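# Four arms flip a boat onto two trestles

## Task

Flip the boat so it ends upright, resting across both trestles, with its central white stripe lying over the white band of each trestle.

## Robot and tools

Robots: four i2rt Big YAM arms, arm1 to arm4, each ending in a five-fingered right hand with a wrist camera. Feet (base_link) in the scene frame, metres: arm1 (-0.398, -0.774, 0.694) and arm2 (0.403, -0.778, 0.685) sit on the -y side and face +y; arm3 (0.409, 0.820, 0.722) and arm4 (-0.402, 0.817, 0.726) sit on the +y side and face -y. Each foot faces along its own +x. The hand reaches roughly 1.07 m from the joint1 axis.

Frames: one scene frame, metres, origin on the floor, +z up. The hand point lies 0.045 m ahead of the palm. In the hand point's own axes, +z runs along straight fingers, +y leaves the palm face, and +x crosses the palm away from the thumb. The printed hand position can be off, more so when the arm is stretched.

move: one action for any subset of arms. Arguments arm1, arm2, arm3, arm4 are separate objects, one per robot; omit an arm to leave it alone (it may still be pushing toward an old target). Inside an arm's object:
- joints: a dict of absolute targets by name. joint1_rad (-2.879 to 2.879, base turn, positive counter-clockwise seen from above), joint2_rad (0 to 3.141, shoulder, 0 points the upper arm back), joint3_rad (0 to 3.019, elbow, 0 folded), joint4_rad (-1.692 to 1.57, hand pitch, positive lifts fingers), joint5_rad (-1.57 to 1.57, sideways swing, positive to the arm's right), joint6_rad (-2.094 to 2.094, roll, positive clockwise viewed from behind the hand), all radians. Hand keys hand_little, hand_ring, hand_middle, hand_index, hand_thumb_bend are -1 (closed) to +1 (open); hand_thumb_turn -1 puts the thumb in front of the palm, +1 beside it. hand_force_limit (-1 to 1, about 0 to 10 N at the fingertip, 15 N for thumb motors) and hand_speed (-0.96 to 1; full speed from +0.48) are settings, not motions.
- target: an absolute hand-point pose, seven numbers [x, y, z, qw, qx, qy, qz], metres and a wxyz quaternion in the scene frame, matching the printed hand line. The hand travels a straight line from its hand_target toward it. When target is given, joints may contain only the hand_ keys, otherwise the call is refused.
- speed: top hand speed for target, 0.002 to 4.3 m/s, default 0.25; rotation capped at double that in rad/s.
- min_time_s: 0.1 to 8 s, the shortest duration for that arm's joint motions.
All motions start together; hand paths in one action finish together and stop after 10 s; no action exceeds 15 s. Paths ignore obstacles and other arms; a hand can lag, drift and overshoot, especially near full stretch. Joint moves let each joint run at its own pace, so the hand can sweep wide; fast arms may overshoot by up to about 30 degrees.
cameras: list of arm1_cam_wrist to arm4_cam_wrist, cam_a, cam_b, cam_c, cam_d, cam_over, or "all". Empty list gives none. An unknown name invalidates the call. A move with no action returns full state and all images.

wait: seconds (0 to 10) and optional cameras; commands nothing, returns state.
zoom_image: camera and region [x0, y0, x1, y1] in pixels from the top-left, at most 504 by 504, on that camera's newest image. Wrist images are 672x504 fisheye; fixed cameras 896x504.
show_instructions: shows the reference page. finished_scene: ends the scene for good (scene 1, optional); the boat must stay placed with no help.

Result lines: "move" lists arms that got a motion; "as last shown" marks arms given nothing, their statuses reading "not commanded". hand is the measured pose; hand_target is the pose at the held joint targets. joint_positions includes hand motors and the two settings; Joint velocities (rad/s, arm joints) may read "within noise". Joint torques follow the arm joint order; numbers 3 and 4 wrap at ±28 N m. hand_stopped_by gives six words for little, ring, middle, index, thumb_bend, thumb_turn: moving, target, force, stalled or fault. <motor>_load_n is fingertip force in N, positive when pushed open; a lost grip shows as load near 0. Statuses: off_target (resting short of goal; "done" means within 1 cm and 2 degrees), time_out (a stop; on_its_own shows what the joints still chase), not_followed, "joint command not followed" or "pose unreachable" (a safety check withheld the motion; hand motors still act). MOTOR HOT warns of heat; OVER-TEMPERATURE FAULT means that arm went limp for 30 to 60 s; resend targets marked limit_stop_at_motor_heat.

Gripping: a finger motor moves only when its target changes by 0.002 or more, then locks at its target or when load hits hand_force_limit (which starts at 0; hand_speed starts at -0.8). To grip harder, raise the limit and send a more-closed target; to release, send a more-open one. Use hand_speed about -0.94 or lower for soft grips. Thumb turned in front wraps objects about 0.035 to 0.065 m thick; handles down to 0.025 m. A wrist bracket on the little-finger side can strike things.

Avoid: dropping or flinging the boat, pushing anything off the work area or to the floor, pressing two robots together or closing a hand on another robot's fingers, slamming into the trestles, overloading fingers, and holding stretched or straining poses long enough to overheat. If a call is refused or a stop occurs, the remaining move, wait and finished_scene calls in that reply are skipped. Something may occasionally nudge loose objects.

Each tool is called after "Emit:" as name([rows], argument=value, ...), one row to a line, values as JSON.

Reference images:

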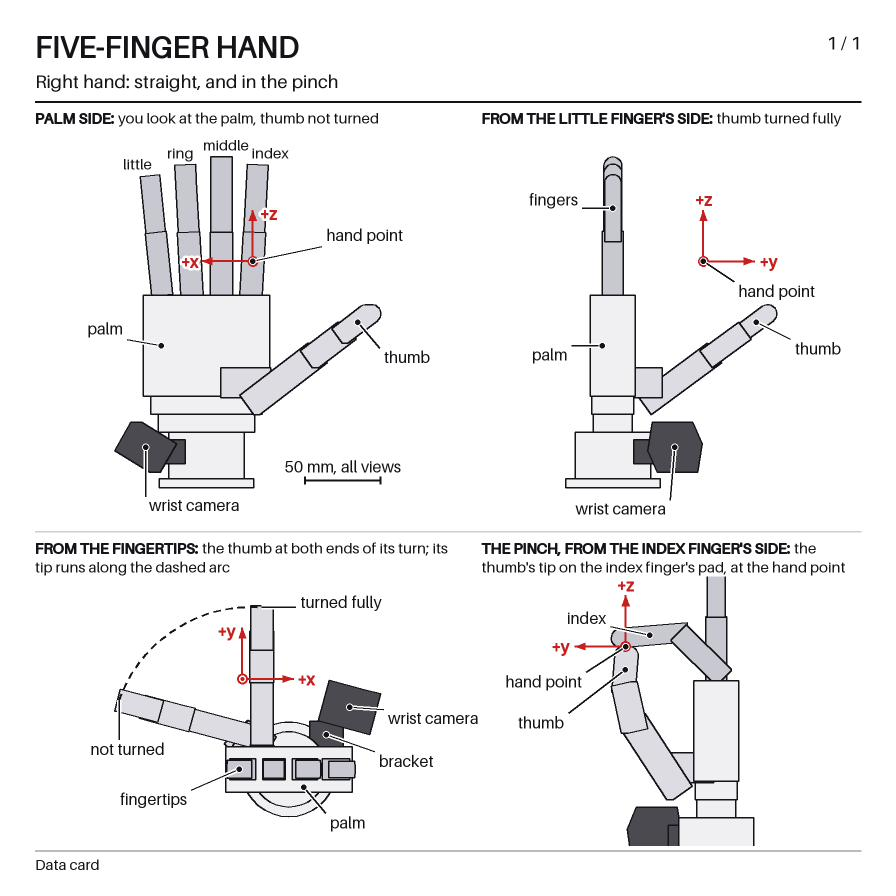

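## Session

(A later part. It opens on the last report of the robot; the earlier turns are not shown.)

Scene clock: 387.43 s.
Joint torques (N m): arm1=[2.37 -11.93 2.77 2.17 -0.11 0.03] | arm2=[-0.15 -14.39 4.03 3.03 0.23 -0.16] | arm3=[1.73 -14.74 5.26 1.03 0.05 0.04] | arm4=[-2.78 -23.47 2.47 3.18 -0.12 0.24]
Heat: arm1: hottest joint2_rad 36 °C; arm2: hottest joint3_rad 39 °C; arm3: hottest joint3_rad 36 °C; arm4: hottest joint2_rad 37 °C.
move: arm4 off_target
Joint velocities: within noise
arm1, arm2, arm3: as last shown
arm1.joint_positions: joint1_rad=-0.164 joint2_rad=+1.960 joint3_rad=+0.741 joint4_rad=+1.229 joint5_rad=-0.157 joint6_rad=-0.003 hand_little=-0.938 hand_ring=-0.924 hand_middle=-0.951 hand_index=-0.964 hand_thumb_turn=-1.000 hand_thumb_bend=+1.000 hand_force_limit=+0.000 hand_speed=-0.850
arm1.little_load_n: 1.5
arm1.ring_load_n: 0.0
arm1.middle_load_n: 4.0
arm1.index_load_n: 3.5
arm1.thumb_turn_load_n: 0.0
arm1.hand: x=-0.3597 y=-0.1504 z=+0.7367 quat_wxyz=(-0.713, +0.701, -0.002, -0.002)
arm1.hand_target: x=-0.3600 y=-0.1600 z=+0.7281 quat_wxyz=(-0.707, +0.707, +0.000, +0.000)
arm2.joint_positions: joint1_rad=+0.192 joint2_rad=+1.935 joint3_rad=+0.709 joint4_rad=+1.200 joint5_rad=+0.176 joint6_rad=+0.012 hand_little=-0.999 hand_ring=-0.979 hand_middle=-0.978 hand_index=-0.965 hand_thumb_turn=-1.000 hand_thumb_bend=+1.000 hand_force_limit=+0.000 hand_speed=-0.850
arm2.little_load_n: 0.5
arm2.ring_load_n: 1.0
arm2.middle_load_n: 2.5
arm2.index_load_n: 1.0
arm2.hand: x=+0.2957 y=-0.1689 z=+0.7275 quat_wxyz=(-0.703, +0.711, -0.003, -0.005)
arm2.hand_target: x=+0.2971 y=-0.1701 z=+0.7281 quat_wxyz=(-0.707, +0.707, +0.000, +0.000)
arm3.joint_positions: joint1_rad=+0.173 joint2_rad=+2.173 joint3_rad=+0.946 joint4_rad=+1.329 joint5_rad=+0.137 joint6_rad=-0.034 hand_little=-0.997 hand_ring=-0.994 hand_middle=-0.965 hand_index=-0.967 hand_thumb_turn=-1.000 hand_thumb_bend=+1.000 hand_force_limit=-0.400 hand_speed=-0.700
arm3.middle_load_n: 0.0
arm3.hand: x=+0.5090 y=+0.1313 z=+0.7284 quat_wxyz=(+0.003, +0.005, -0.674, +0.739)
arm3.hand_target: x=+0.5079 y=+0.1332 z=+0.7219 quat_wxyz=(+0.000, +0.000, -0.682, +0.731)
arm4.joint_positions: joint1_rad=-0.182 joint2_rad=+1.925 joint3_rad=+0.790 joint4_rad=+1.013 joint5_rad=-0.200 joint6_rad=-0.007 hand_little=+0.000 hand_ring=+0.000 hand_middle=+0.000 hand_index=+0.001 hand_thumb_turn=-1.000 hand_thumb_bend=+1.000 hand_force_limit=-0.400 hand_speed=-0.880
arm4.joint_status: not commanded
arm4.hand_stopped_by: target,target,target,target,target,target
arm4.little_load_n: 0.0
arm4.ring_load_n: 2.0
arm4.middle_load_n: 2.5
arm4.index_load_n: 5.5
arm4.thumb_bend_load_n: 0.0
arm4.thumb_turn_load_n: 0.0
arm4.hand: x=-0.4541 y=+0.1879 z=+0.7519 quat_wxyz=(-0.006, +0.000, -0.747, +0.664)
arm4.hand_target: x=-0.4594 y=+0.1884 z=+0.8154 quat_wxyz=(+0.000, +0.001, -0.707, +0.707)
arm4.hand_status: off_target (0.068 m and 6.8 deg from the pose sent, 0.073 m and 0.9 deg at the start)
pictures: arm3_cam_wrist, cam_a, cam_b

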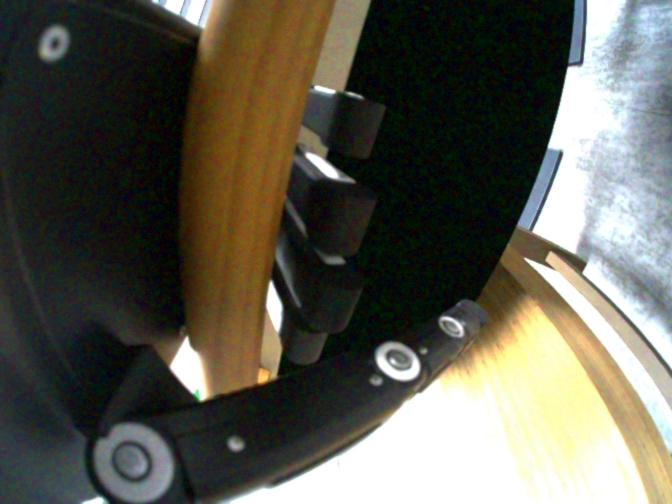

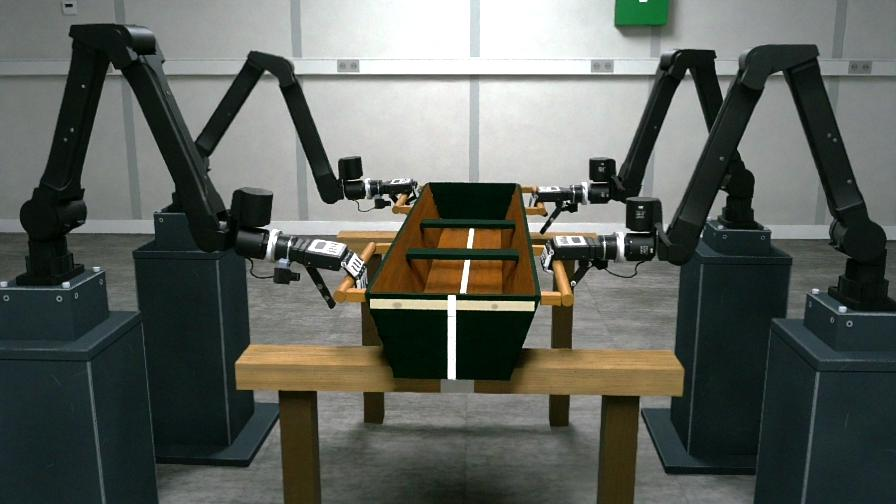

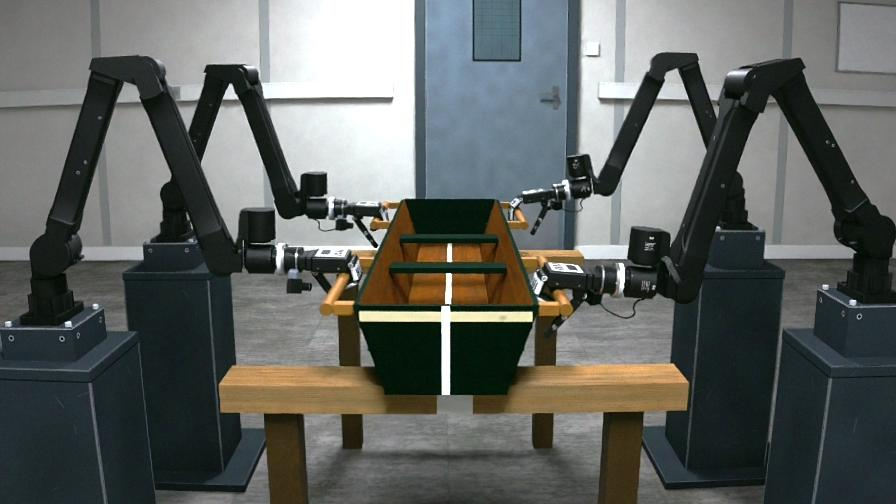

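Emit:
move(arm4={"target": [-0.458, 0.168, 0.762, 0, 0, -0.720, 0.694], "speed": 0.05}, cameras=["cam_a", "arm4_cam_wrist"])

Emit:
zoom_image(camera="cam_a", region=[300, 200, 460, 320])

Scene clock: 392.33 s.
Joint torques (N m): arm1=[1.61 -11.75 2.77 2.22 -0.13 -0.01] | arm2=[0.21 -14.27 4.01 3.19 0.21 -0.15] | arm3=[1.67 -14.74 5.24 1.05 0.04 0.04] | arm4=[-1.14 -13.8 7.04 2.56 0.18 0.17]
Heat: arm1: hottest joint2_rad 36 °C; arm2: hottest joint3_rad 39 °C; arm3: hottest joint3_rad 36 °C; arm4: hottest joint2_rad 37 °C.
move: arm4 off_target
Joint velocities: within noise
arm1.joint_positions: joint1_rad=-0.164 joint2_rad=+1.960 joint3_rad=+0.741 joint4_rad=+1.229 joint5_rad=-0.157 joint6_rad=-0.003 hand_little=-0.938 hand_ring=-0.924 hand_middle=-0.951 hand_index=-0.964 hand_thumb_turn=-1.000 hand_thumb_bend=+1.000 hand_force_limit=+0.000 hand_speed=-0.850
arm1.joint_status: not commanded
arm1.hand_stopped_by: force,force,force,force,target,target
arm1.little_load_n: 2.0
arm1.ring_load_n: 0.0
arm1.middle_load_n: 3.5
arm1.index_load_n: 3.0
arm1.thumb_bend_load_n: 0.0
arm1.thumb_turn_load_n: 0.0
arm1.hand: x=-0.3597 y=-0.1504 z=+0.7367 quat_wxyz=(-0.713, +0.701, -0.002, -0.002)
arm1.hand_target: x=-0.3600 y=-0.1600 z=+0.7281 quat_wxyz=(-0.707, +0.707, +0.000, +0.000)
arm1.hand_status: not commanded
arm2.joint_positions: joint1_rad=+0.192 joint2_rad=+1.935 joint3_rad=+0.709 joint4_rad=+1.200 joint5_rad=+0.176 joint6_rad=+0.012 hand_little=-0.999 hand_ring=-0.979 hand_middle=-0.978 hand_index=-0.965 hand_thumb_turn=-1.000 hand_thumb_bend=+1.000 hand_force_limit=+0.000 hand_speed=-0.850
arm2.joint_status: not commanded
arm2.hand_stopped_by: force,force,force,force,target,target
arm2.little_load_n: 0.5
arm2.ring_load_n: 1.0
arm2.middle_load_n: 2.5
arm2.index_load_n: 1.0
arm2.thumb_bend_load_n: 0.0
arm2.thumb_turn_load_n: 0.0
arm2.hand: x=+0.2957 y=-0.1689 z=+0.7275 quat_wxyz=(-0.703, +0.711, -0.003, -0.005)
arm2.hand_target: x=+0.2971 y=-0.1701 z=+0.7281 quat_wxyz=(-0.707, +0.707, +0.000, +0.000)
arm2.hand_status: not commanded
arm3: as last shown
arm3.ring_load_n: 0.5
arm3.index_load_n: -0.5
arm3.hand_target: x=+0.5079 y=+0.1332 z=+0.7220 quat_wxyz=(+0.000, +0.000, -0.682, +0.731)
arm4.joint_positions: joint1_rad=-0.180 joint2_rad=+1.966 joint3_rad=+0.794 joint4_rad=+1.083 joint5_rad=-0.194 joint6_rad=-0.007 hand_little=+0.000 hand_ring=+0.000 hand_middle=+0.000 hand_index=+0.000 hand_thumb_turn=-1.000 hand_thumb_bend=+1.000 hand_force_limit=-0.400 hand_speed=-0.880
arm4.joint_status: not commanded
arm4.hand_stopped_by: target,target,target,target,target,target
arm4.little_load_n: 0.0
arm4.ring_load_n: 0.0
arm4.middle_load_n: 0.0
arm4.index_load_n: 0.0
arm4.thumb_bend_load_n: 0.0
arm4.thumb_turn_load_n: 0.0
arm4.hand: x=-0.4551 y=+0.1840 z=+0.7467 quat_wxyz=(-0.002, +0.001, -0.736, +0.677)
arm4.hand_target: x=-0.4578 y=+0.1689 z=+0.7623 quat_wxyz=(+0.000, +0.000, -0.720, +0.694)
arm4.hand_status: off_target (0.022 m and 2.7 deg from the pose sent, 0.023 m and 4.7 deg at the start)
pictures: arm4_cam_wrist, cam_a

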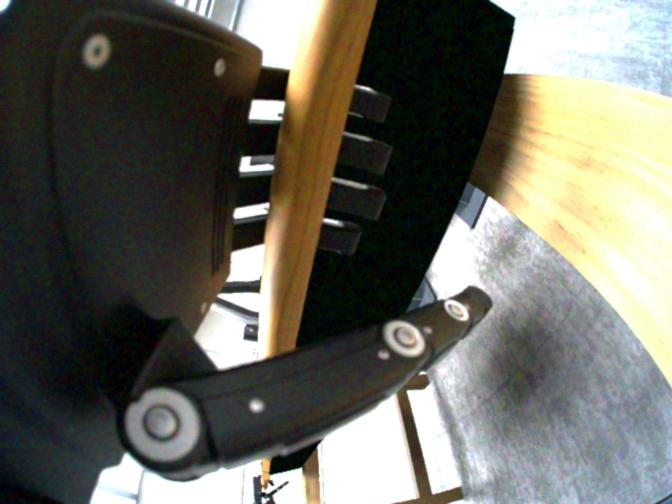

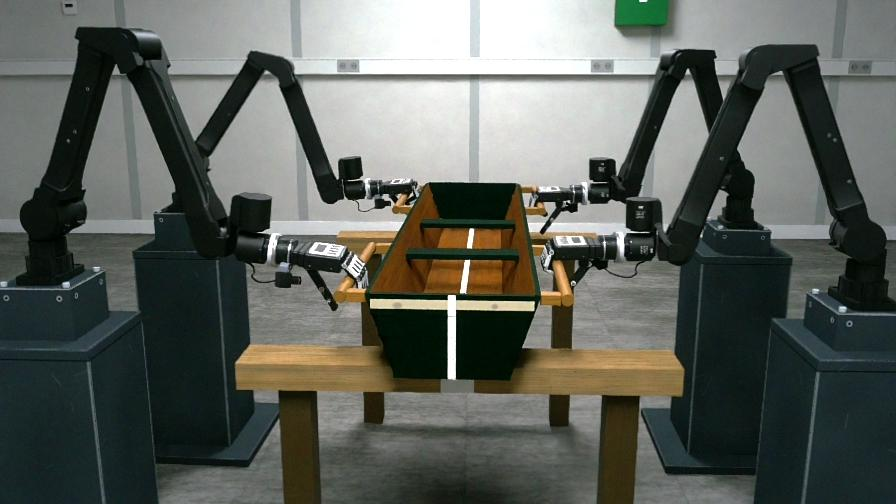

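Scaled by 3.150.

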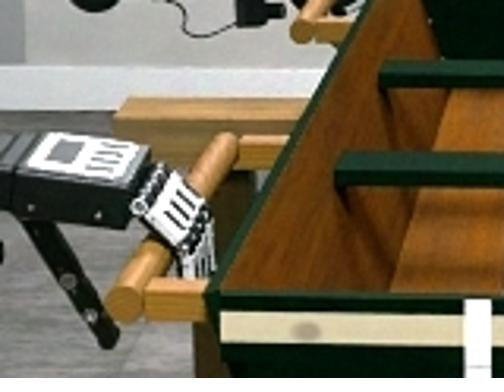

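Emit:
move(arm4={"target": [-0.458, 0.155, 0.760, 0, 0, -0.7071, 0.7071], "speed": 0.05})

Emit:
move(arm4={"target": [-0.458, 0.158, 0.795, 0, 0, -0.7071, 0.7071], "speed": 0.05}, cameras=["cam_a", "arm4_cam_wrist"])

Emit:
zoom_image(camera="cam_a", region=[300, 200, 460, 320])

Scene clock: 393.83 s.
Joint torques (N m): arm1=[1.96 -11.69 2.74 2.09 -0.08 0.01] | arm2=[0.85 -14.27 3.9 3.08 0.24 -0.11] | arm3=[1.67 -14.8 5.27 1.03 0.05 0.04] | arm4=[-0.73 -14.74 7.24 2.66 0.23 0.25]
Heat: arm1: hottest joint2_rad 36 °C; arm2: hottest joint3_rad 39 °C; arm3: hottest joint3_rad 36 °C; arm4: hottest joint2_rad 37 °C.
move: arm4 off_target
Joint velocities: within noise
arm1, arm2, arm3: as last shown
arm1.middle_load_n: 4.0
arm1.index_load_n: 3.5
arm2.ring_load_n: 0.5
arm2.middle_load_n: 2.0
arm2.index_load_n: 1.5
arm3.ring_load_n: 0.0
arm3.index_load_n: 0.0
arm4.joint_positions: joint1_rad=-0.180 joint2_rad=+2.012 joint3_rad=+0.828 joint4_rad=+1.130 joint5_rad=-0.189 joint6_rad=-0.005 hand_little=+0.000 hand_ring=+0.000 hand_middle=+0.000 hand_index=+0.000 hand_thumb_turn=-1.000 hand_thumb_bend=+1.000 hand_force_limit=-0.400 hand_speed=-0.880
arm4.joint_status: not commanded
arm4.hand_stopped_by: target,target,target,target,target,target
arm4.little_load_n: 0.0
arm4.ring_load_n: 0.0
arm4.middle_load_n: 0.0
arm4.index_load_n: -0.5
arm4.thumb_bend_load_n: 0.0
arm4.thumb_turn_load_n: 0.0
arm4.hand: x=-0.4583 y=+0.1712 z=+0.7436 quat_wxyz=(+0.002, +0.001, -0.725, +0.689)
arm4.hand_target: x=-0.4578 y=+0.1561 z=+0.7602 quat_wxyz=(+0.000, +0.000, -0.707, +0.707)
arm4.hand_status: off_target (0.023 m and 2.9 deg from the pose sent, 0.032 m and 4.9 deg at the start)
pictures: none

Scene clock: 395.20 s.
Joint torques (N m): arm1=[2.67 -12.28 2.74 2.09 -0.12 -0.03] | arm2=[1.38 -14.56 3.88 3.12 0.18 -0.13] | arm3=[1.61 -14.74 5.26 1.05 0.04 0.04] | arm4=[-1.14 -15.97 6.86 1.36 0.16 0.23]
Heat: arm1: hottest joint2_rad 36 °C; arm2: hottest joint3_rad 39 °C; arm3: hottest joint3_rad 36 °C; arm4: hottest joint2_rad 37 °C.
move: arm4 off_target
Joint velocities: within noise
arm1, arm2, arm3: as last shown
arm1.little_load_n: 1.5
arm2.ring_load_n: 1.0
arm2.middle_load_n: 2.5
arm2.index_load_n: 1.0
arm3.little_load_n: 0.5
arm3.middle_load_n: -0.5
arm3.index_load_n: 0.5
arm4.joint_positions: joint1_rad=-0.180 joint2_rad=+1.939 joint3_rad=+0.828 joint4_rad=+1.078 joint5_rad=-0.189 joint6_rad=-0.005 hand_little=+0.000 hand_ring=+0.000 hand_middle=+0.000 hand_index=+0.000 hand_thumb_turn=-1.000 hand_thumb_bend=+1.000 hand_force_limit=-0.400 hand_speed=-0.880
arm4.joint_status: not commanded
arm4.hand_stopped_by: target,target,target,target,target,target
arm4.little_load_n: 0.0
arm4.ring_load_n: 0.0
arm4.middle_load_n: 0.0
arm4.index_load_n: -0.5
arm4.thumb_bend_load_n: 0.0
arm4.thumb_turn_load_n: 0.5
arm4.hand: x=-0.4587 y=+0.1676 z=+0.7761 quat_wxyz=(+0.003, +0.003, -0.718, +0.696)
arm4.hand_target: x=-0.4579 y=+0.1584 z=+0.7952 quat_wxyz=(+0.000, +0.000, -0.707, +0.707)
arm4.hand_status: off_target (0.021 m and 1.8 deg from the pose sent, 0.053 m and 2.9 deg at the start)
pictures: arm4_cam_wrist, cam_a

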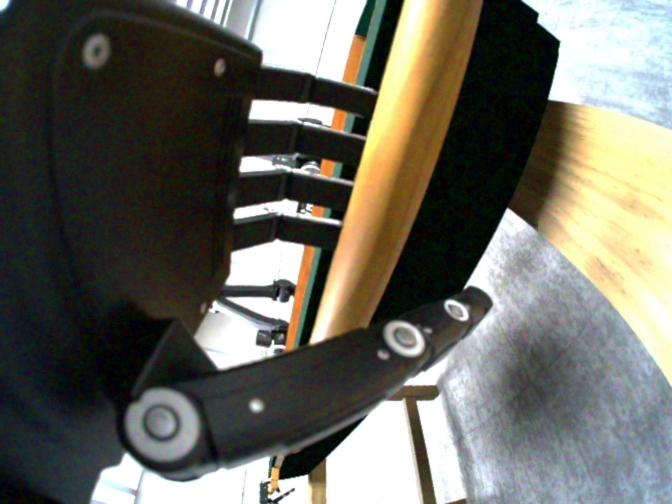

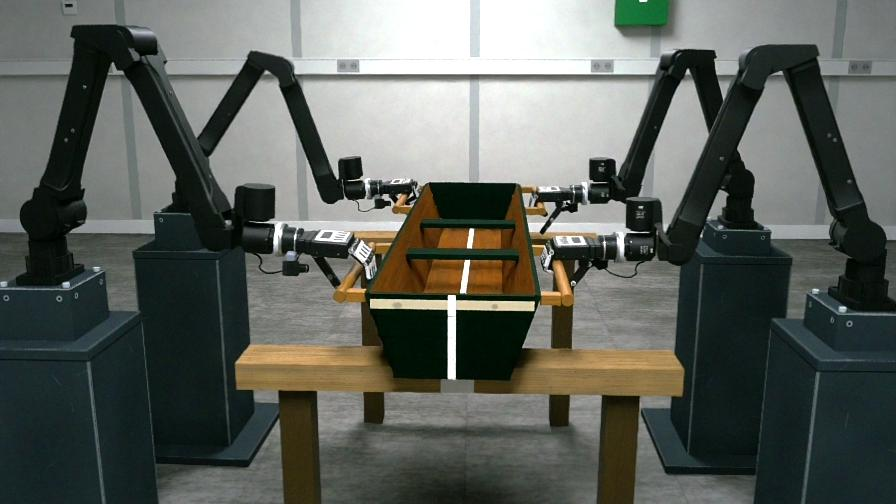

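Scaled by 3.150.

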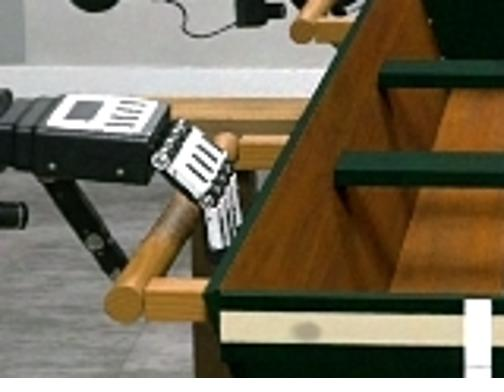

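Emit:
move(arm4={"target": [-0.458, 0.165, 0.850, 0, 0, -0.7071, 0.7071], "speed": 0.1})

Emit:
move(arm4={"target": [-0.455, 0.300, 0.880, 0, 0, -0.7071, 0.7071], "speed": 0.2, "joints": {"hand_little": 1.0, "hand_ring": 1.0, "hand_middle": 1.0, "hand_index": 1.0, "hand_speed": 0.0}}, cameras=["cam_a", "cam_b", "cam_d"])

Emit:
zoom_image(camera="cam_a", region=[340, 320, 580, 400])

Emit:
zoom_image(camera="cam_b", region=[330, 340, 570, 420])

Scene clock: 396.90 s.
Joint torques (N m): arm1=[1.49 -11.75 2.7 2.25 -0.13 -0.01] | arm2=[0.32 -14.39 3.77 3.25 0.19 -0.11] | arm3=[1.67 -14.8 5.26 1.05 0.05 0.03] | arm4=[-1.73 -15.44 6.95 1.39 0.02 0.28]
Heat: arm1: hottest joint2_rad 36 °C; arm2: hottest joint3_rad 39 °C; arm3: hottest joint3_rad 36 °C; arm4: hottest joint2_rad 37 °C.
move: arm4 off_target
Joint velocities: within noise
arm1, arm2: as last shown
arm1.index_load_n: 3.0
arm2.index_load_n: 1.5
arm3.joint_positions: joint1_rad=+0.173 joint2_rad=+2.173 joint3_rad=+0.946 joint4_rad=+1.329 joint5_rad=+0.137 joint6_rad=-0.034 hand_little=-0.997 hand_ring=-0.994 hand_middle=-0.965 hand_index=-0.967 hand_thumb_turn=-1.000 hand_thumb_bend=+1.000 hand_force_limit=-0.400 hand_speed=-0.700
arm3.joint_status: not commanded
arm3.hand_stopped_by: force,force,force,force,target,target
arm3.little_load_n: 0.0
arm3.ring_load_n: 0.0
arm3.middle_load_n: 0.0
arm3.index_load_n: 0.0
arm3.thumb_bend_load_n: 0.0
arm3.thumb_turn_load_n: 0.0
arm3.hand: x=+0.5090 y=+0.1313 z=+0.7284 quat_wxyz=(+0.003, +0.005, -0.674, +0.739)
arm3.hand_target: x=+0.5079 y=+0.1332 z=+0.7220 quat_wxyz=(+0.000, +0.000, -0.682, +0.731)
arm3.hand_status: not commanded
arm4.joint_positions: joint1_rad=-0.180 joint2_rad=+1.784 joint3_rad=+0.828 joint4_rad=+0.935 joint5_rad=-0.189 joint6_rad=-0.005 hand_little=+0.000 hand_ring=+0.000 hand_middle=+0.000 hand_index=+0.000 hand_thumb_turn=-1.000 hand_thumb_bend=+1.000 hand_force_limit=-0.400 hand_speed=-0.880
arm4.joint_status: not commanded
arm4.hand_stopped_by: target,target,target,target,target,target
arm4.little_load_n: 0.0
arm4.ring_load_n: 0.0
arm4.middle_load_n: 0.0
arm4.index_load_n: 0.0
arm4.thumb_bend_load_n: 0.0
arm4.thumb_turn_load_n: 0.0
arm4.hand: x=-0.4578 y=+0.1693 z=+0.8363 quat_wxyz=(+0.004, +0.003, -0.714, +0.701)
arm4.hand_target: x=-0.4579 y=+0.1651 z=+0.8501 quat_wxyz=(+0.000, +0.000, -0.707, +0.707)
arm4.hand_status: off_target (0.014 m and 1.2 deg from the pose sent, 0.074 m and 1.8 deg at the start)
pictures: none

Scene clock: 398.47 s.
Joint torques (N m): arm1=[2.26 -12.22 2.76 2.13 -0.13 0] | arm2=[0.56 -14.45 3.7 3.1 0.2 -0.14] | arm3=[1.67 -14.74 5.27 1.06 0.04 0.04] | arm4=[-1.32 -9.41 5.56 1.51 -0.11 0.2]
Heat: arm1: hottest joint2_rad 36 °C; arm2: hottest joint3_rad 39 °C; arm3: hottest joint3_rad 36 °C; arm4: hottest joint2_rad 36 °C.
move: arm4 done
Joint velocities: within noise
arm1, arm2, arm3: as last shown
arm2.ring_load_n: 0.5
arm2.thumb_bend_load_n: 0.5
arm4.joint_positions: joint1_rad=-0.242 joint2_rad=+1.419 joint3_rad=+0.499 joint4_rad=+0.920 joint5_rad=-0.255 joint6_rad=-0.005 hand_little=+1.000 hand_ring=+1.000 hand_middle=+1.000 hand_index=+1.000 hand_thumb_turn=-1.000 hand_thumb_bend=+1.000 hand_force_limit=-0.400 hand_speed=+0.000
arm4.joint_status: all done
arm4.hand_stopped_by: target,target,target,target,target,target
arm4.little_load_n: 0.0
arm4.ring_load_n: -0.5
arm4.middle_load_n: 0.0
arm4.index_load_n: 0.0
arm4.thumb_bend_load_n: 0.0
arm4.thumb_turn_load_n: 0.5
arm4.hand: x=-0.4537 y=+0.2960 z=+0.8786 quat_wxyz=(+0.004, +0.006, -0.706, +0.708)
arm4.hand_target: x=-0.4551 y=+0.2999 z=+0.8799 quat_wxyz=(+0.000, +0.000, -0.707, +0.707)
arm4.hand_status: done (0.004 m and 0.8 deg from the pose sent, 0.138 m and 1.2 deg at the start)

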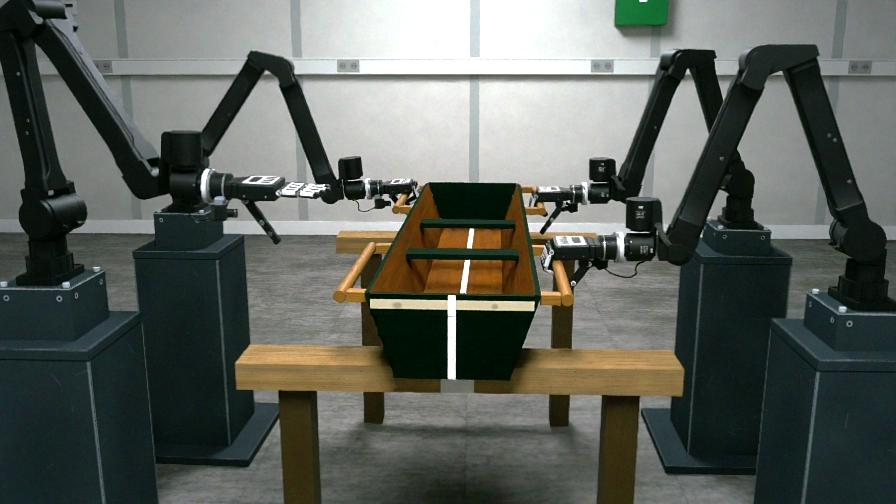

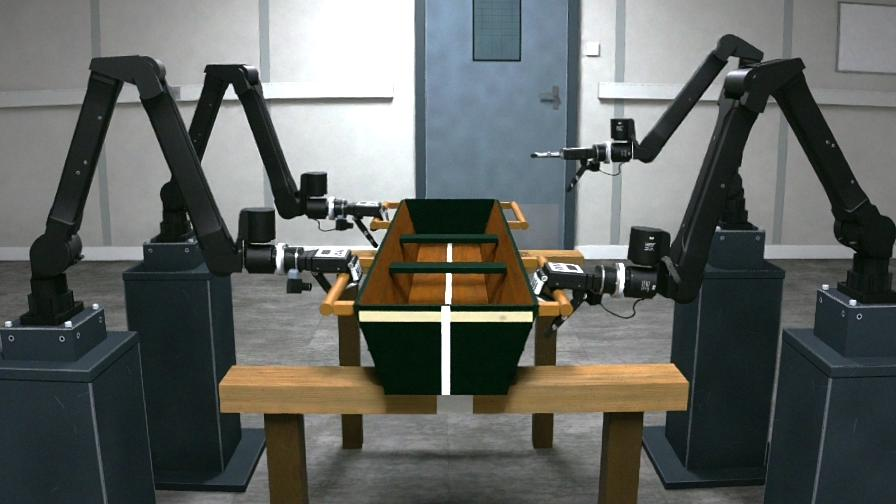

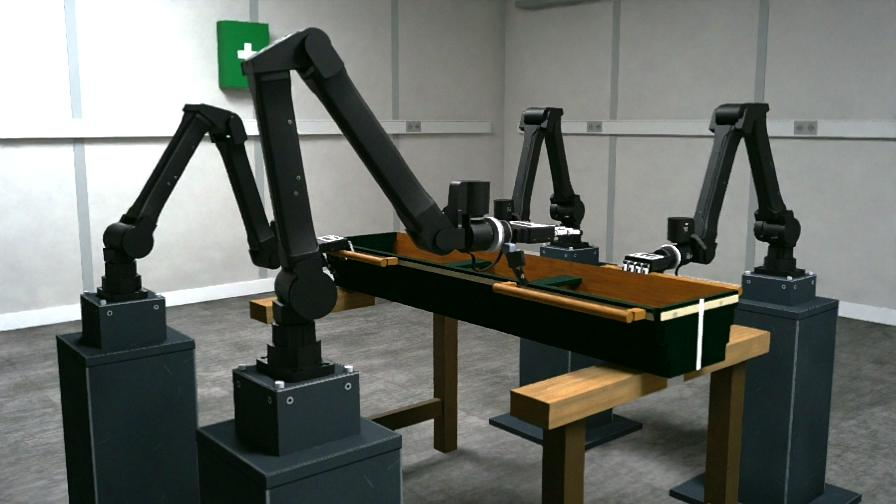

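Scaled by 2.100.

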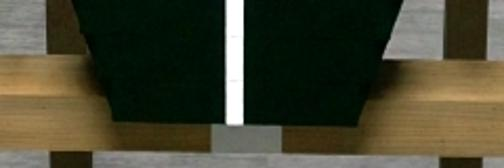

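Scaled by 2.100.

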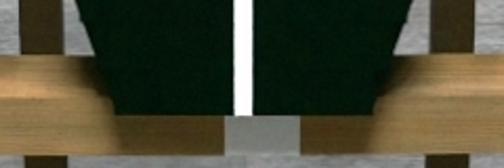

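Emit:
move(arm1={"target": [-0.360, -0.172, 0.733, -0.7071, 0.7071, 0, 0], "speed": 0.04}, arm2={"target": [0.297, -0.148, 0.731, -0.7071, 0.7071, 0, 0], "speed": 0.04}, arm3={"target": [0.508, 0.155, 0.725, 0, 0, -0.682, 0.731], "speed": 0.04}, cameras=["cam_a", "cam_b"])

Emit:
zoom_image(camera="cam_a", region=[340, 320, 580, 400])

Emit:
zoom_image(camera="cam_b", region=[330, 340, 570, 420])

Scene clock: 400.33 s.
Joint torques (N m): arm1=[2.02 -13.68 0.51 2.41 -0.25 -0.01] | arm2=[-0.26 -12.57 7.68 2.02 -0.08 -0.15] | arm3=[2.2 -14.92 3.23 2.13 0.14 0.03] | arm4=[-2.2 -9.58 5.42 1.36 -0.09 0.18]
Heat: arm1: hottest joint2_rad 36 °C; arm2: hottest joint3_rad 39 °C; arm3: hottest joint3_rad 36 °C; arm4: hottest joint2_rad 36 °C.
move: arm1 off_target; arm2 off_target; arm3 done
Joint velocities: within noise
arm1.joint_positions: joint1_rad=-0.164 joint2_rad=+1.960 joint3_rad=+0.740 joint4_rad=+1.229 joint5_rad=-0.157 joint6_rad=-0.003 hand_little=-0.938 hand_ring=-0.924 hand_middle=-0.950 hand_index=-0.964 hand_thumb_turn=-1.000 hand_thumb_bend=+1.000 hand_force_limit=+0.000 hand_speed=-0.850
arm1.joint_status: not commanded
arm1.hand_stopped_by: force,force,force,force,target,target
arm1.little_load_n: 2.0
arm1.ring_load_n: 0.0
arm1.middle_load_n: 4.5
arm1.index_load_n: 3.5
arm1.thumb_bend_load_n: 0.0
arm1.thumb_turn_load_n: 0.5
arm1.hand: x=-0.3598 y=-0.1510 z=+0.7361 quat_wxyz=(-0.713, +0.702, -0.002, -0.002)
arm1.hand_target: x=-0.3601 y=-0.1709 z=+0.7327 quat_wxyz=(-0.707, +0.707, +0.000, +0.000)
arm1.hand_status: off_target (0.021 m and 1.0 deg from the pose sent, 0.022 m and 1.0 deg at the start)
arm2.joint_positions: joint1_rad=+0.192 joint2_rad=+1.936 joint3_rad=+0.731 joint4_rad=+1.182 joint5_rad=+0.174 joint6_rad=+0.010 hand_little=-0.999 hand_ring=-0.979 hand_middle=-0.979 hand_index=-0.965 hand_thumb_turn=-1.000 hand_thumb_bend=+1.000 hand_force_limit=+0.000 hand_speed=-0.850
arm2.joint_status: not commanded
arm2.hand_stopped_by: force,force,force,force,target,target
arm2.little_load_n: 0.5
arm2.ring_load_n: 0.0
arm2.middle_load_n: 0.0
arm2.index_load_n: 0.0
arm2.thumb_bend_load_n: 0.0
arm2.thumb_turn_load_n: 0.0
arm2.hand: x=+0.2940 y=-0.1609 z=+0.7312 quat_wxyz=(-0.704, +0.710, -0.002, -0.005)
arm2.hand_target: x=+0.2972 y=-0.1485 z=+0.7313 quat_wxyz=(-0.707, +0.707, +0.000, +0.000)
arm2.hand_status: off_target (0.013 m and 0.8 deg from the pose sent, 0.021 m and 1.0 deg at the start)
arm3.joint_positions: joint1_rad=+0.173 joint2_rad=+2.153 joint3_rad=+0.900 joint4_rad=+1.337 joint5_rad=+0.142 joint6_rad=-0.034 hand_little=-0.997 hand_ring=-0.994 hand_middle=-0.965 hand_index=-0.967 hand_thumb_turn=-1.000 hand_thumb_bend=+1.000 hand_force_limit=-0.400 hand_speed=-0.700
arm3.joint_status: not commanded
arm3.hand_stopped_by: force,force,force,force,target,target
arm3.little_load_n: 0.0
arm3.ring_load_n: 1.0
arm3.middle_load_n: 0.0
arm3.index_load_n: 2.0
arm3.thumb_bend_load_n: 0.0
arm3.thumb_turn_load_n: 0.0
arm3.hand: x=+0.5060 y=+0.1465 z=+0.7261 quat_wxyz=(+0.005, +0.004, -0.680, +0.733)
arm3.hand_target: x=+0.5079 y=+0.1549 z=+0.7248 quat_wxyz=(+0.000, +0.000, -0.682, +0.731)
arm3.hand_status: done (0.009 m and 0.8 deg from the pose sent, 0.024 m and 1.5 deg at the start)
arm4: as last shown
arm4.ring_load_n: 0.0
arm4.middle_load_n: -0.5
arm4.thumb_turn_load_n: 0.0

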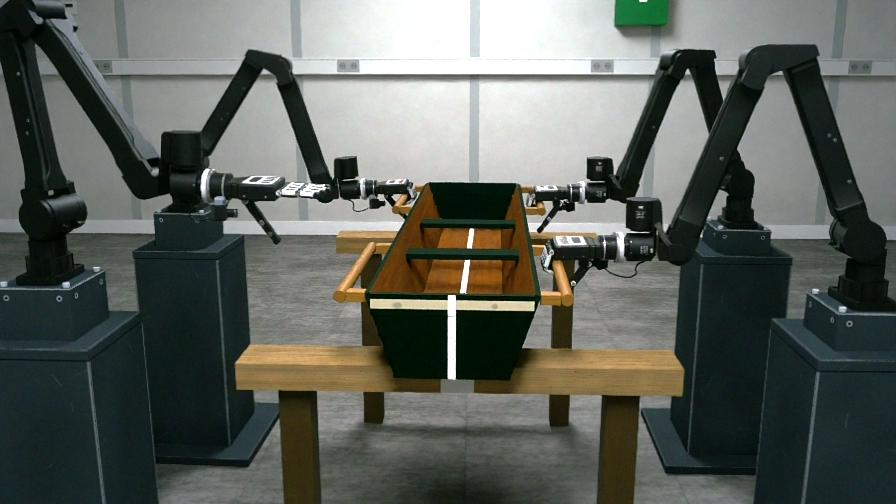

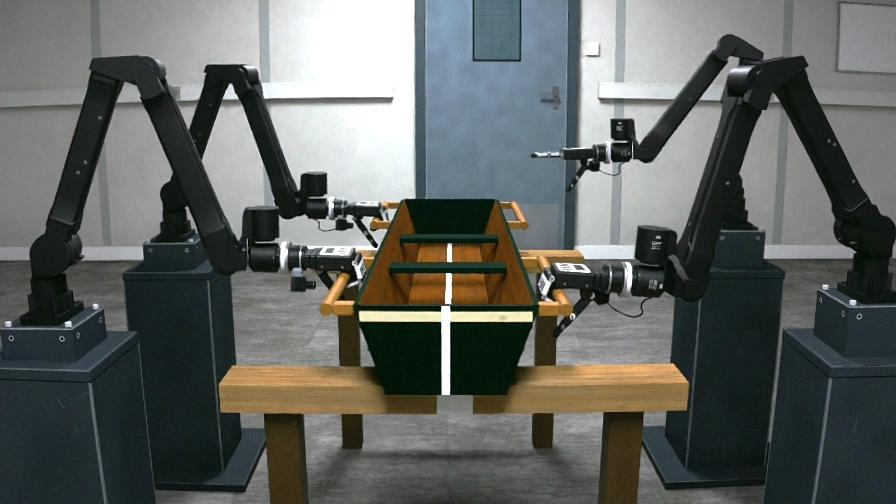

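Scaled by 2.100.

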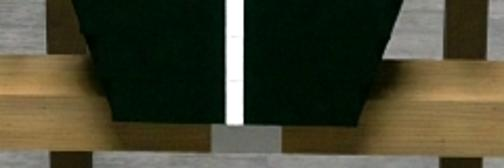

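Scaled by 2.100.

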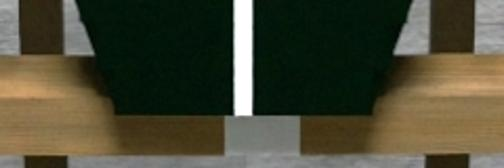

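Emit:
move(arm1={"target": [-0.360, -0.190, 0.733, -0.7071, 0.7071, 0, 0], "speed": 0.04}, arm2={"target": [0.297, -0.133, 0.731, -0.7071, 0.7071, 0, 0], "speed": 0.04}, arm3={"target": [0.508, 0.173, 0.725, 0, 0, -0.682, 0.731], "speed": 0.04}, cameras=["cam_a", "cam_b"])

Emit:
zoom_image(camera="cam_a", region=[340, 320, 580, 400])

Emit:
zoom_image(camera="cam_b", region=[330, 340, 570, 420])

Scene clock: 401.80 s.
Joint torques (N m): arm1=[1.67 -13.1 0.32 2.76 -0.32 0.02] | arm2=[-0.03 -13.16 7.49 1.91 -0.11 -0.14] | arm3=[2.96 -15.15 1.58 2.43 -0.26 0.03] | arm4=[-2.2 -9.17 5.45 1.37 -0.1 0.27]
Heat: arm1: hottest joint2_rad 36 °C; arm2: hottest joint3_rad 39 °C; arm3: hottest joint2_rad 35 °C; arm4: hottest joint2_rad 36 °C.
move: arm1 off_target; arm2 off_target; arm3 off_target
Joint velocities: within noise
arm1.joint_positions: joint1_rad=-0.174 joint2_rad=+1.938 joint3_rad=+0.686 joint4_rad=+1.250 joint5_rad=-0.165 joint6_rad=-0.003 hand_little=-0.937 hand_ring=-0.924 hand_middle=-0.951 hand_index=-0.965 hand_thumb_turn=-1.000 hand_thumb_bend=+1.000 hand_force_limit=+0.000 hand_speed=-0.850
arm1.joint_status: not commanded
arm1.hand_stopped_by: force,force,force,force,target,target
arm1.little_load_n: 9.0
arm1.ring_load_n: 1.0
arm1.middle_load_n: 0.0
arm1.index_load_n: 0.0
arm1.thumb_bend_load_n: 0.0
arm1.thumb_turn_load_n: 0.0
arm1.hand: x=-0.3587 y=-0.1703 z=+0.7341 quat_wxyz=(-0.709, +0.705, -0.003, -0.002)
arm1.hand_target: x=-0.3602 y=-0.1890 z=+0.7327 quat_wxyz=(-0.707, +0.707, +0.000, +0.000)
arm1.hand_status: off_target (0.020 m and 0.6 deg from the pose sent, 0.039 m and 1.0 deg at the start)
arm2.joint_positions: joint1_rad=+0.187 joint2_rad=+1.949 joint3_rad=+0.778 joint4_rad=+1.161 joint5_rad=+0.169 joint6_rad=+0.007 hand_little=-0.999 hand_ring=-0.979 hand_middle=-0.979 hand_index=-0.965 hand_thumb_turn=-1.000 hand_thumb_bend=+1.000 hand_force_limit=+0.000 hand_speed=-0.850
arm2.joint_status: not commanded
arm2.hand_stopped_by: force,force,force,force,target,target
arm2.little_load_n: 0.5
arm2.ring_load_n: 0.0
arm2.middle_load_n: 0.0
arm2.index_load_n: 0.0
arm2.thumb_bend_load_n: 0.0
arm2.thumb_turn_load_n: 0.0
arm2.hand: x=+0.2936 y=-0.1439 z=+0.7367 quat_wxyz=(-0.708, +0.706, -0.002, -0.005)
arm2.hand_target: x=+0.2972 y=-0.1336 z=+0.7311 quat_wxyz=(-0.707, +0.707, +0.000, +0.000)
arm2.hand_status: off_target (0.013 m and 0.6 deg from the pose sent, 0.028 m and 0.8 deg at the start)
arm3.joint_positions: joint1_rad=+0.170 joint2_rad=+2.145 joint3_rad=+0.866 joint4_rad=+1.366 joint5_rad=+0.156 joint6_rad=-0.034 hand_little=-0.997 hand_ring=-0.994 hand_middle=-0.965 hand_index=-0.967 hand_thumb_turn=-1.000 hand_thumb_bend=+1.000 hand_force_limit=-0.400 hand_speed=-0.700
arm3.joint_status: not commanded
arm3.hand_stopped_by: force,force,force,force,target,target
arm3.little_load_n: 1.5
arm3.ring_load_n: 3.0
arm3.middle_load_n: 0.0
arm3.index_load_n: 0.0
arm3.thumb_bend_load_n: 0.0
arm3.thumb_turn_load_n: 0.0
arm3.hand: x=+0.4996 y=+0.1573 z=+0.7257 quat_wxyz=(+0.011, -0.002, -0.679, +0.734)
arm3.hand_target: x=+0.5077 y=+0.1723 z=+0.7249 quat_wxyz=(+0.000, +0.000, -0.682, +0.731)
arm3.hand_status: off_target (0.018 m and 1.4 deg from the pose sent, 0.027 m and 0.9 deg at the start)
arm4: as last shown
arm4.ring_load_n: -0.5
arm4.middle_load_n: 0.0

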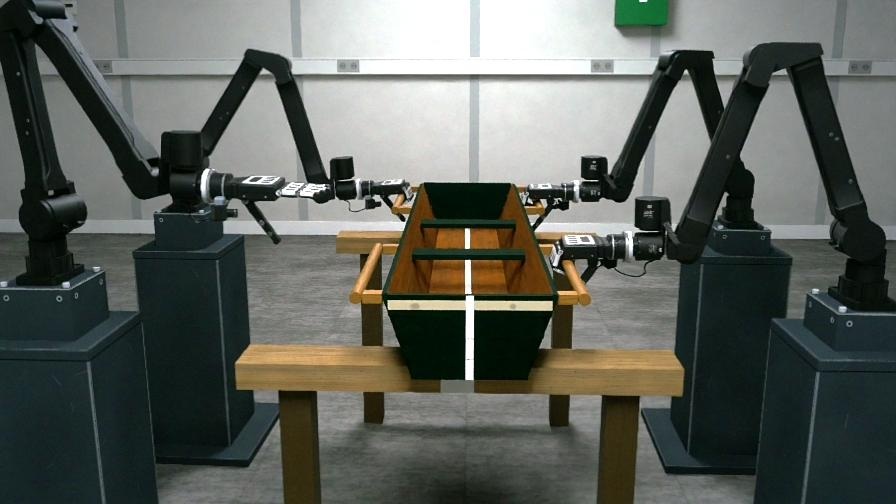

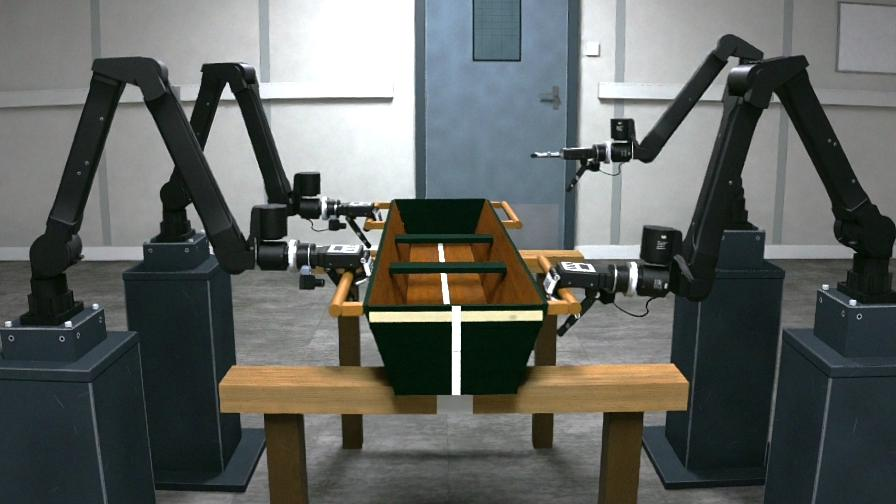

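Scaled by 2.100.

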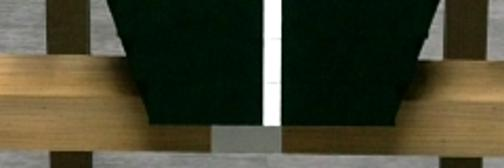

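Scaled by 2.100.

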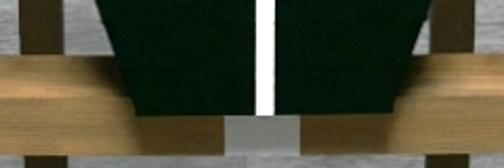

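Emit:
move(arm1={"target": [-0.360, -0.145, 0.731, -0.7071, 0.7071, 0, 0], "speed": 0.04}, cameras=["cam_a", "cam_b"])

Emit:
zoom_image(camera="cam_a", region=[340, 320, 580, 400])

Emit:
zoom_image(camera="cam_b", region=[330, 340, 570, 420])

Scene clock: 404.03 s.
Joint torques (N m): arm1=[3.6 -9.99 6.72 1.48 0.09 0] | arm2=[-1.2 -12.98 7.53 1.84 -0.12 -0.1] | arm3=[3.02 -15.03 1.57 2.44 -0.27 0.03] | arm4=[-1.79 -9.35 5.34 1.28 -0.1 0.22]
Heat: arm1: hottest joint2_rad 36 °C; arm2: hottest joint3_rad 39 °C; arm3: hottest joint3_rad 35 °C; arm4: hottest joint2_rad 36 °C.
move: arm1 off_target
Joint velocities: within noise
arm1.joint_positions: joint1_rad=-0.174 joint2_rad=+1.946 joint3_rad=+0.728 joint4_rad=+1.214 joint5_rad=-0.157 joint6_rad=-0.002 hand_little=-0.938 hand_ring=-0.924 hand_middle=-0.951 hand_index=-0.965 hand_thumb_turn=-1.000 hand_thumb_bend=+1.000 hand_force_limit=+0.000 hand_speed=-0.850
arm1.joint_status: not commanded
arm1.hand_stopped_by: force,force,force,force,target,target
arm1.little_load_n: 0.0
arm1.ring_load_n: 0.0
arm1.middle_load_n: 0.0
arm1.index_load_n: 0.0
arm1.thumb_bend_load_n: 0.5
arm1.thumb_turn_load_n: 0.0
arm1.hand: x=-0.3550 y=-0.1557 z=+0.7360 quat_wxyz=(-0.708, +0.706, -0.007, +0.000)
arm1.hand_target: x=-0.3600 y=-0.1455 z=+0.7312 quat_wxyz=(-0.707, +0.707, +0.000, +0.000)
arm1.hand_status: off_target (0.013 m and 0.8 deg from the pose sent, 0.025 m and 0.6 deg at the start)
arm2, arm3, arm4: as last shown
arm3.little_load_n: 2.0
arm4.little_load_n: -0.5
arm4.ring_load_n: 0.0

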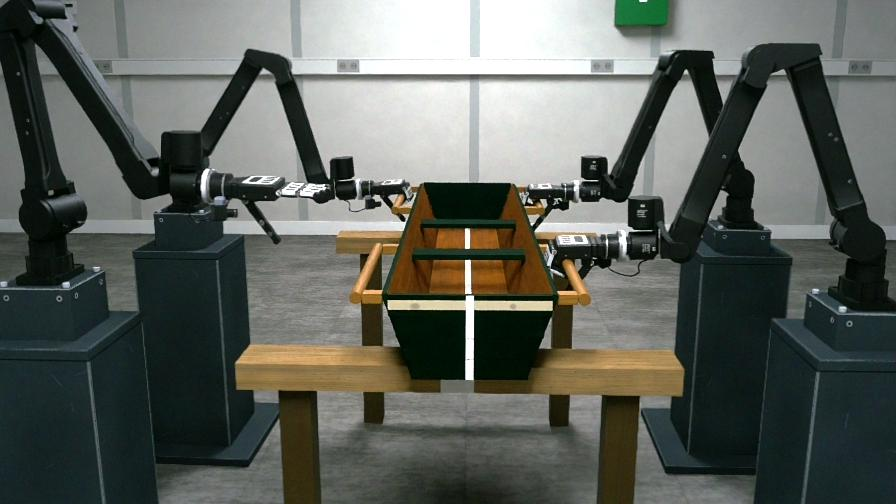

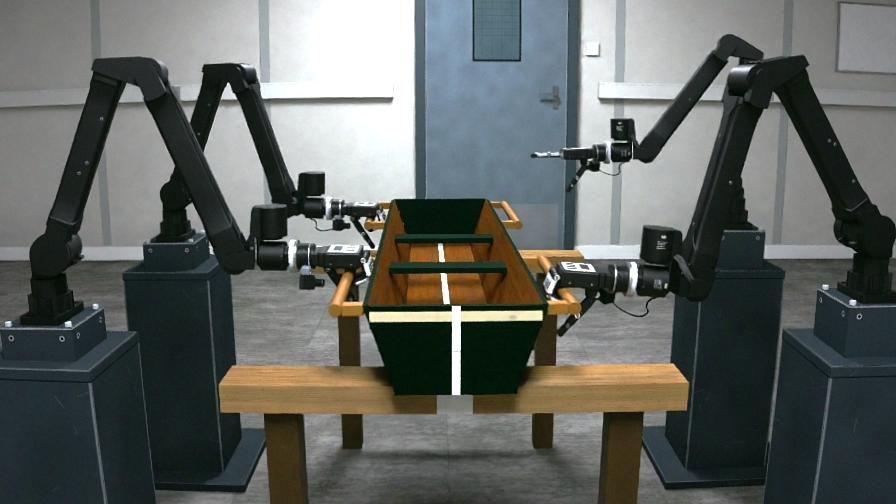

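Scaled by 2.100.

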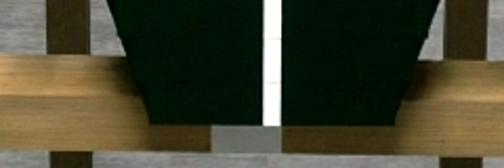

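Scaled by 2.100.

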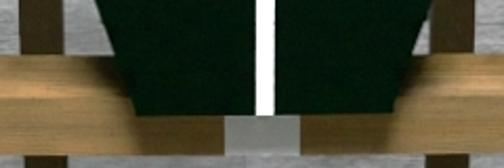

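Emit:
move(arm1={"target": [-0.360, -0.125, 0.731, -0.7071, 0.7071, 0, 0], "speed": 0.04}, cameras=["cam_a", "cam_b"])

Emit:
zoom_image(camera="cam_a", region=[340, 320, 580, 400])

Emit:
zoom_image(camera="cam_b", region=[330, 340, 570, 420])

Scene clock: 405.43 s.
Joint torques (N m): arm1=[3.14 -10.34 8.92 0.84 0.24 -0.02] | arm2=[0.03 -13.68 7.53 1.59 -0.16 -0.13] | arm3=[2.96 -15.09 1.55 2.43 -0.26 0.03] | arm4=[-1.85 -9.93 5.37 1.37 -0.15 0.23]
Heat: arm1: hottest joint2_rad 36 °C; arm2: hottest joint3_rad 39 °C; arm3: hottest joint3_rad 35 °C; arm4: hottest joint2_rad 36 °C.
move: arm1 off_target
Joint velocities: within noise
arm1.joint_positions: joint1_rad=-0.170 joint2_rad=+1.956 joint3_rad=+0.754 joint4_rad=+1.196 joint5_rad=-0.153 joint6_rad=-0.002 hand_little=-0.938 hand_ring=-0.924 hand_middle=-0.951 hand_index=-0.965 hand_thumb_turn=-1.000 hand_thumb_bend=+1.000 hand_force_limit=+0.000 hand_speed=-0.850
arm1.joint_status: not commanded
arm1.hand_stopped_by: force,force,force,force,target,target
arm1.little_load_n: 0.0
arm1.ring_load_n: 0.0
arm1.middle_load_n: 0.0
arm1.index_load_n: -1.0
arm1.thumb_bend_load_n: 0.0
arm1.thumb_turn_load_n: 0.0
arm1.hand: x=-0.3549 y=-0.1469 z=+0.7355 quat_wxyz=(-0.707, +0.707, -0.007, +0.000)
arm1.hand_target: x=-0.3602 y=-0.1267 z=+0.7315 quat_wxyz=(-0.707, +0.707, +0.000, +0.000)
arm1.hand_status: off_target (0.023 m and 0.8 deg from the pose sent, 0.032 m and 0.8 deg at the start)
arm2, arm3, arm4: as last shown
arm4.little_load_n: 0.0

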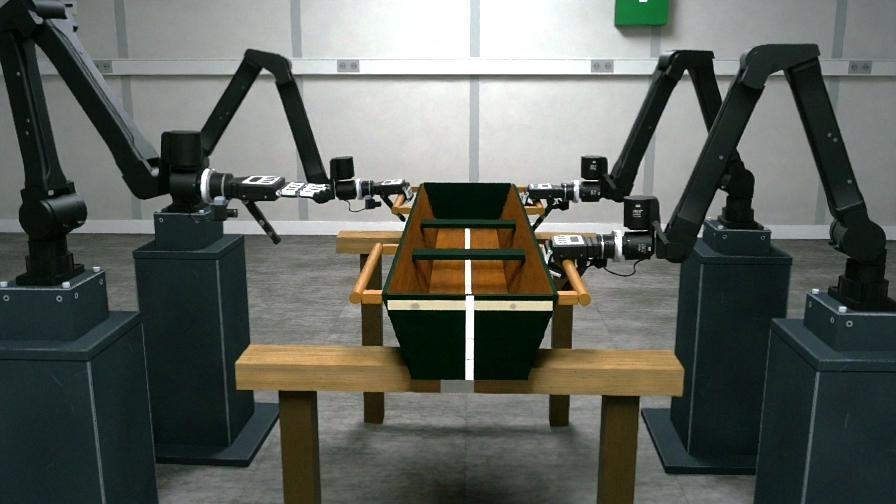

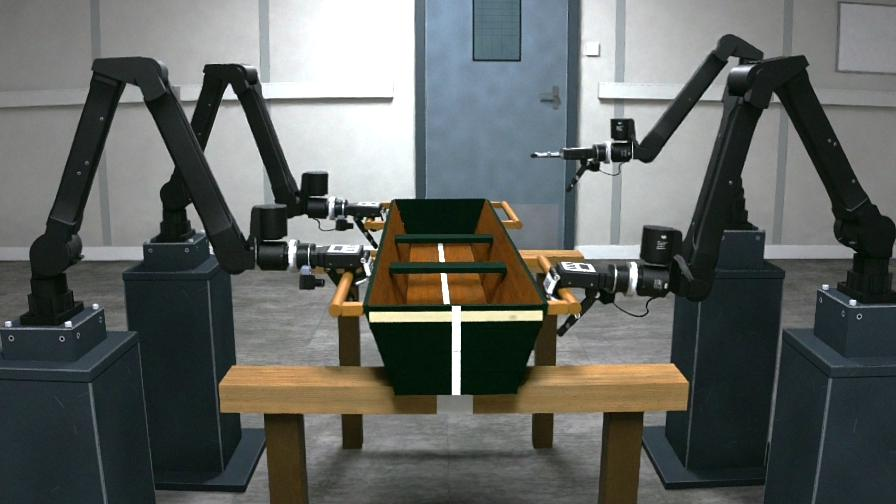

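Scaled by 2.100.

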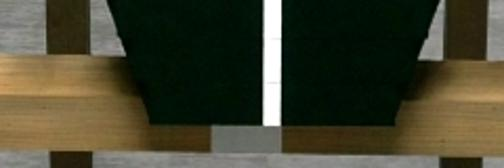

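Scaled by 2.100.

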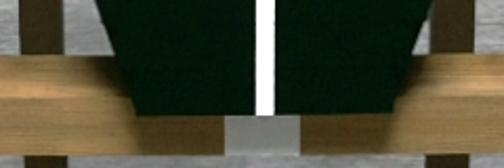

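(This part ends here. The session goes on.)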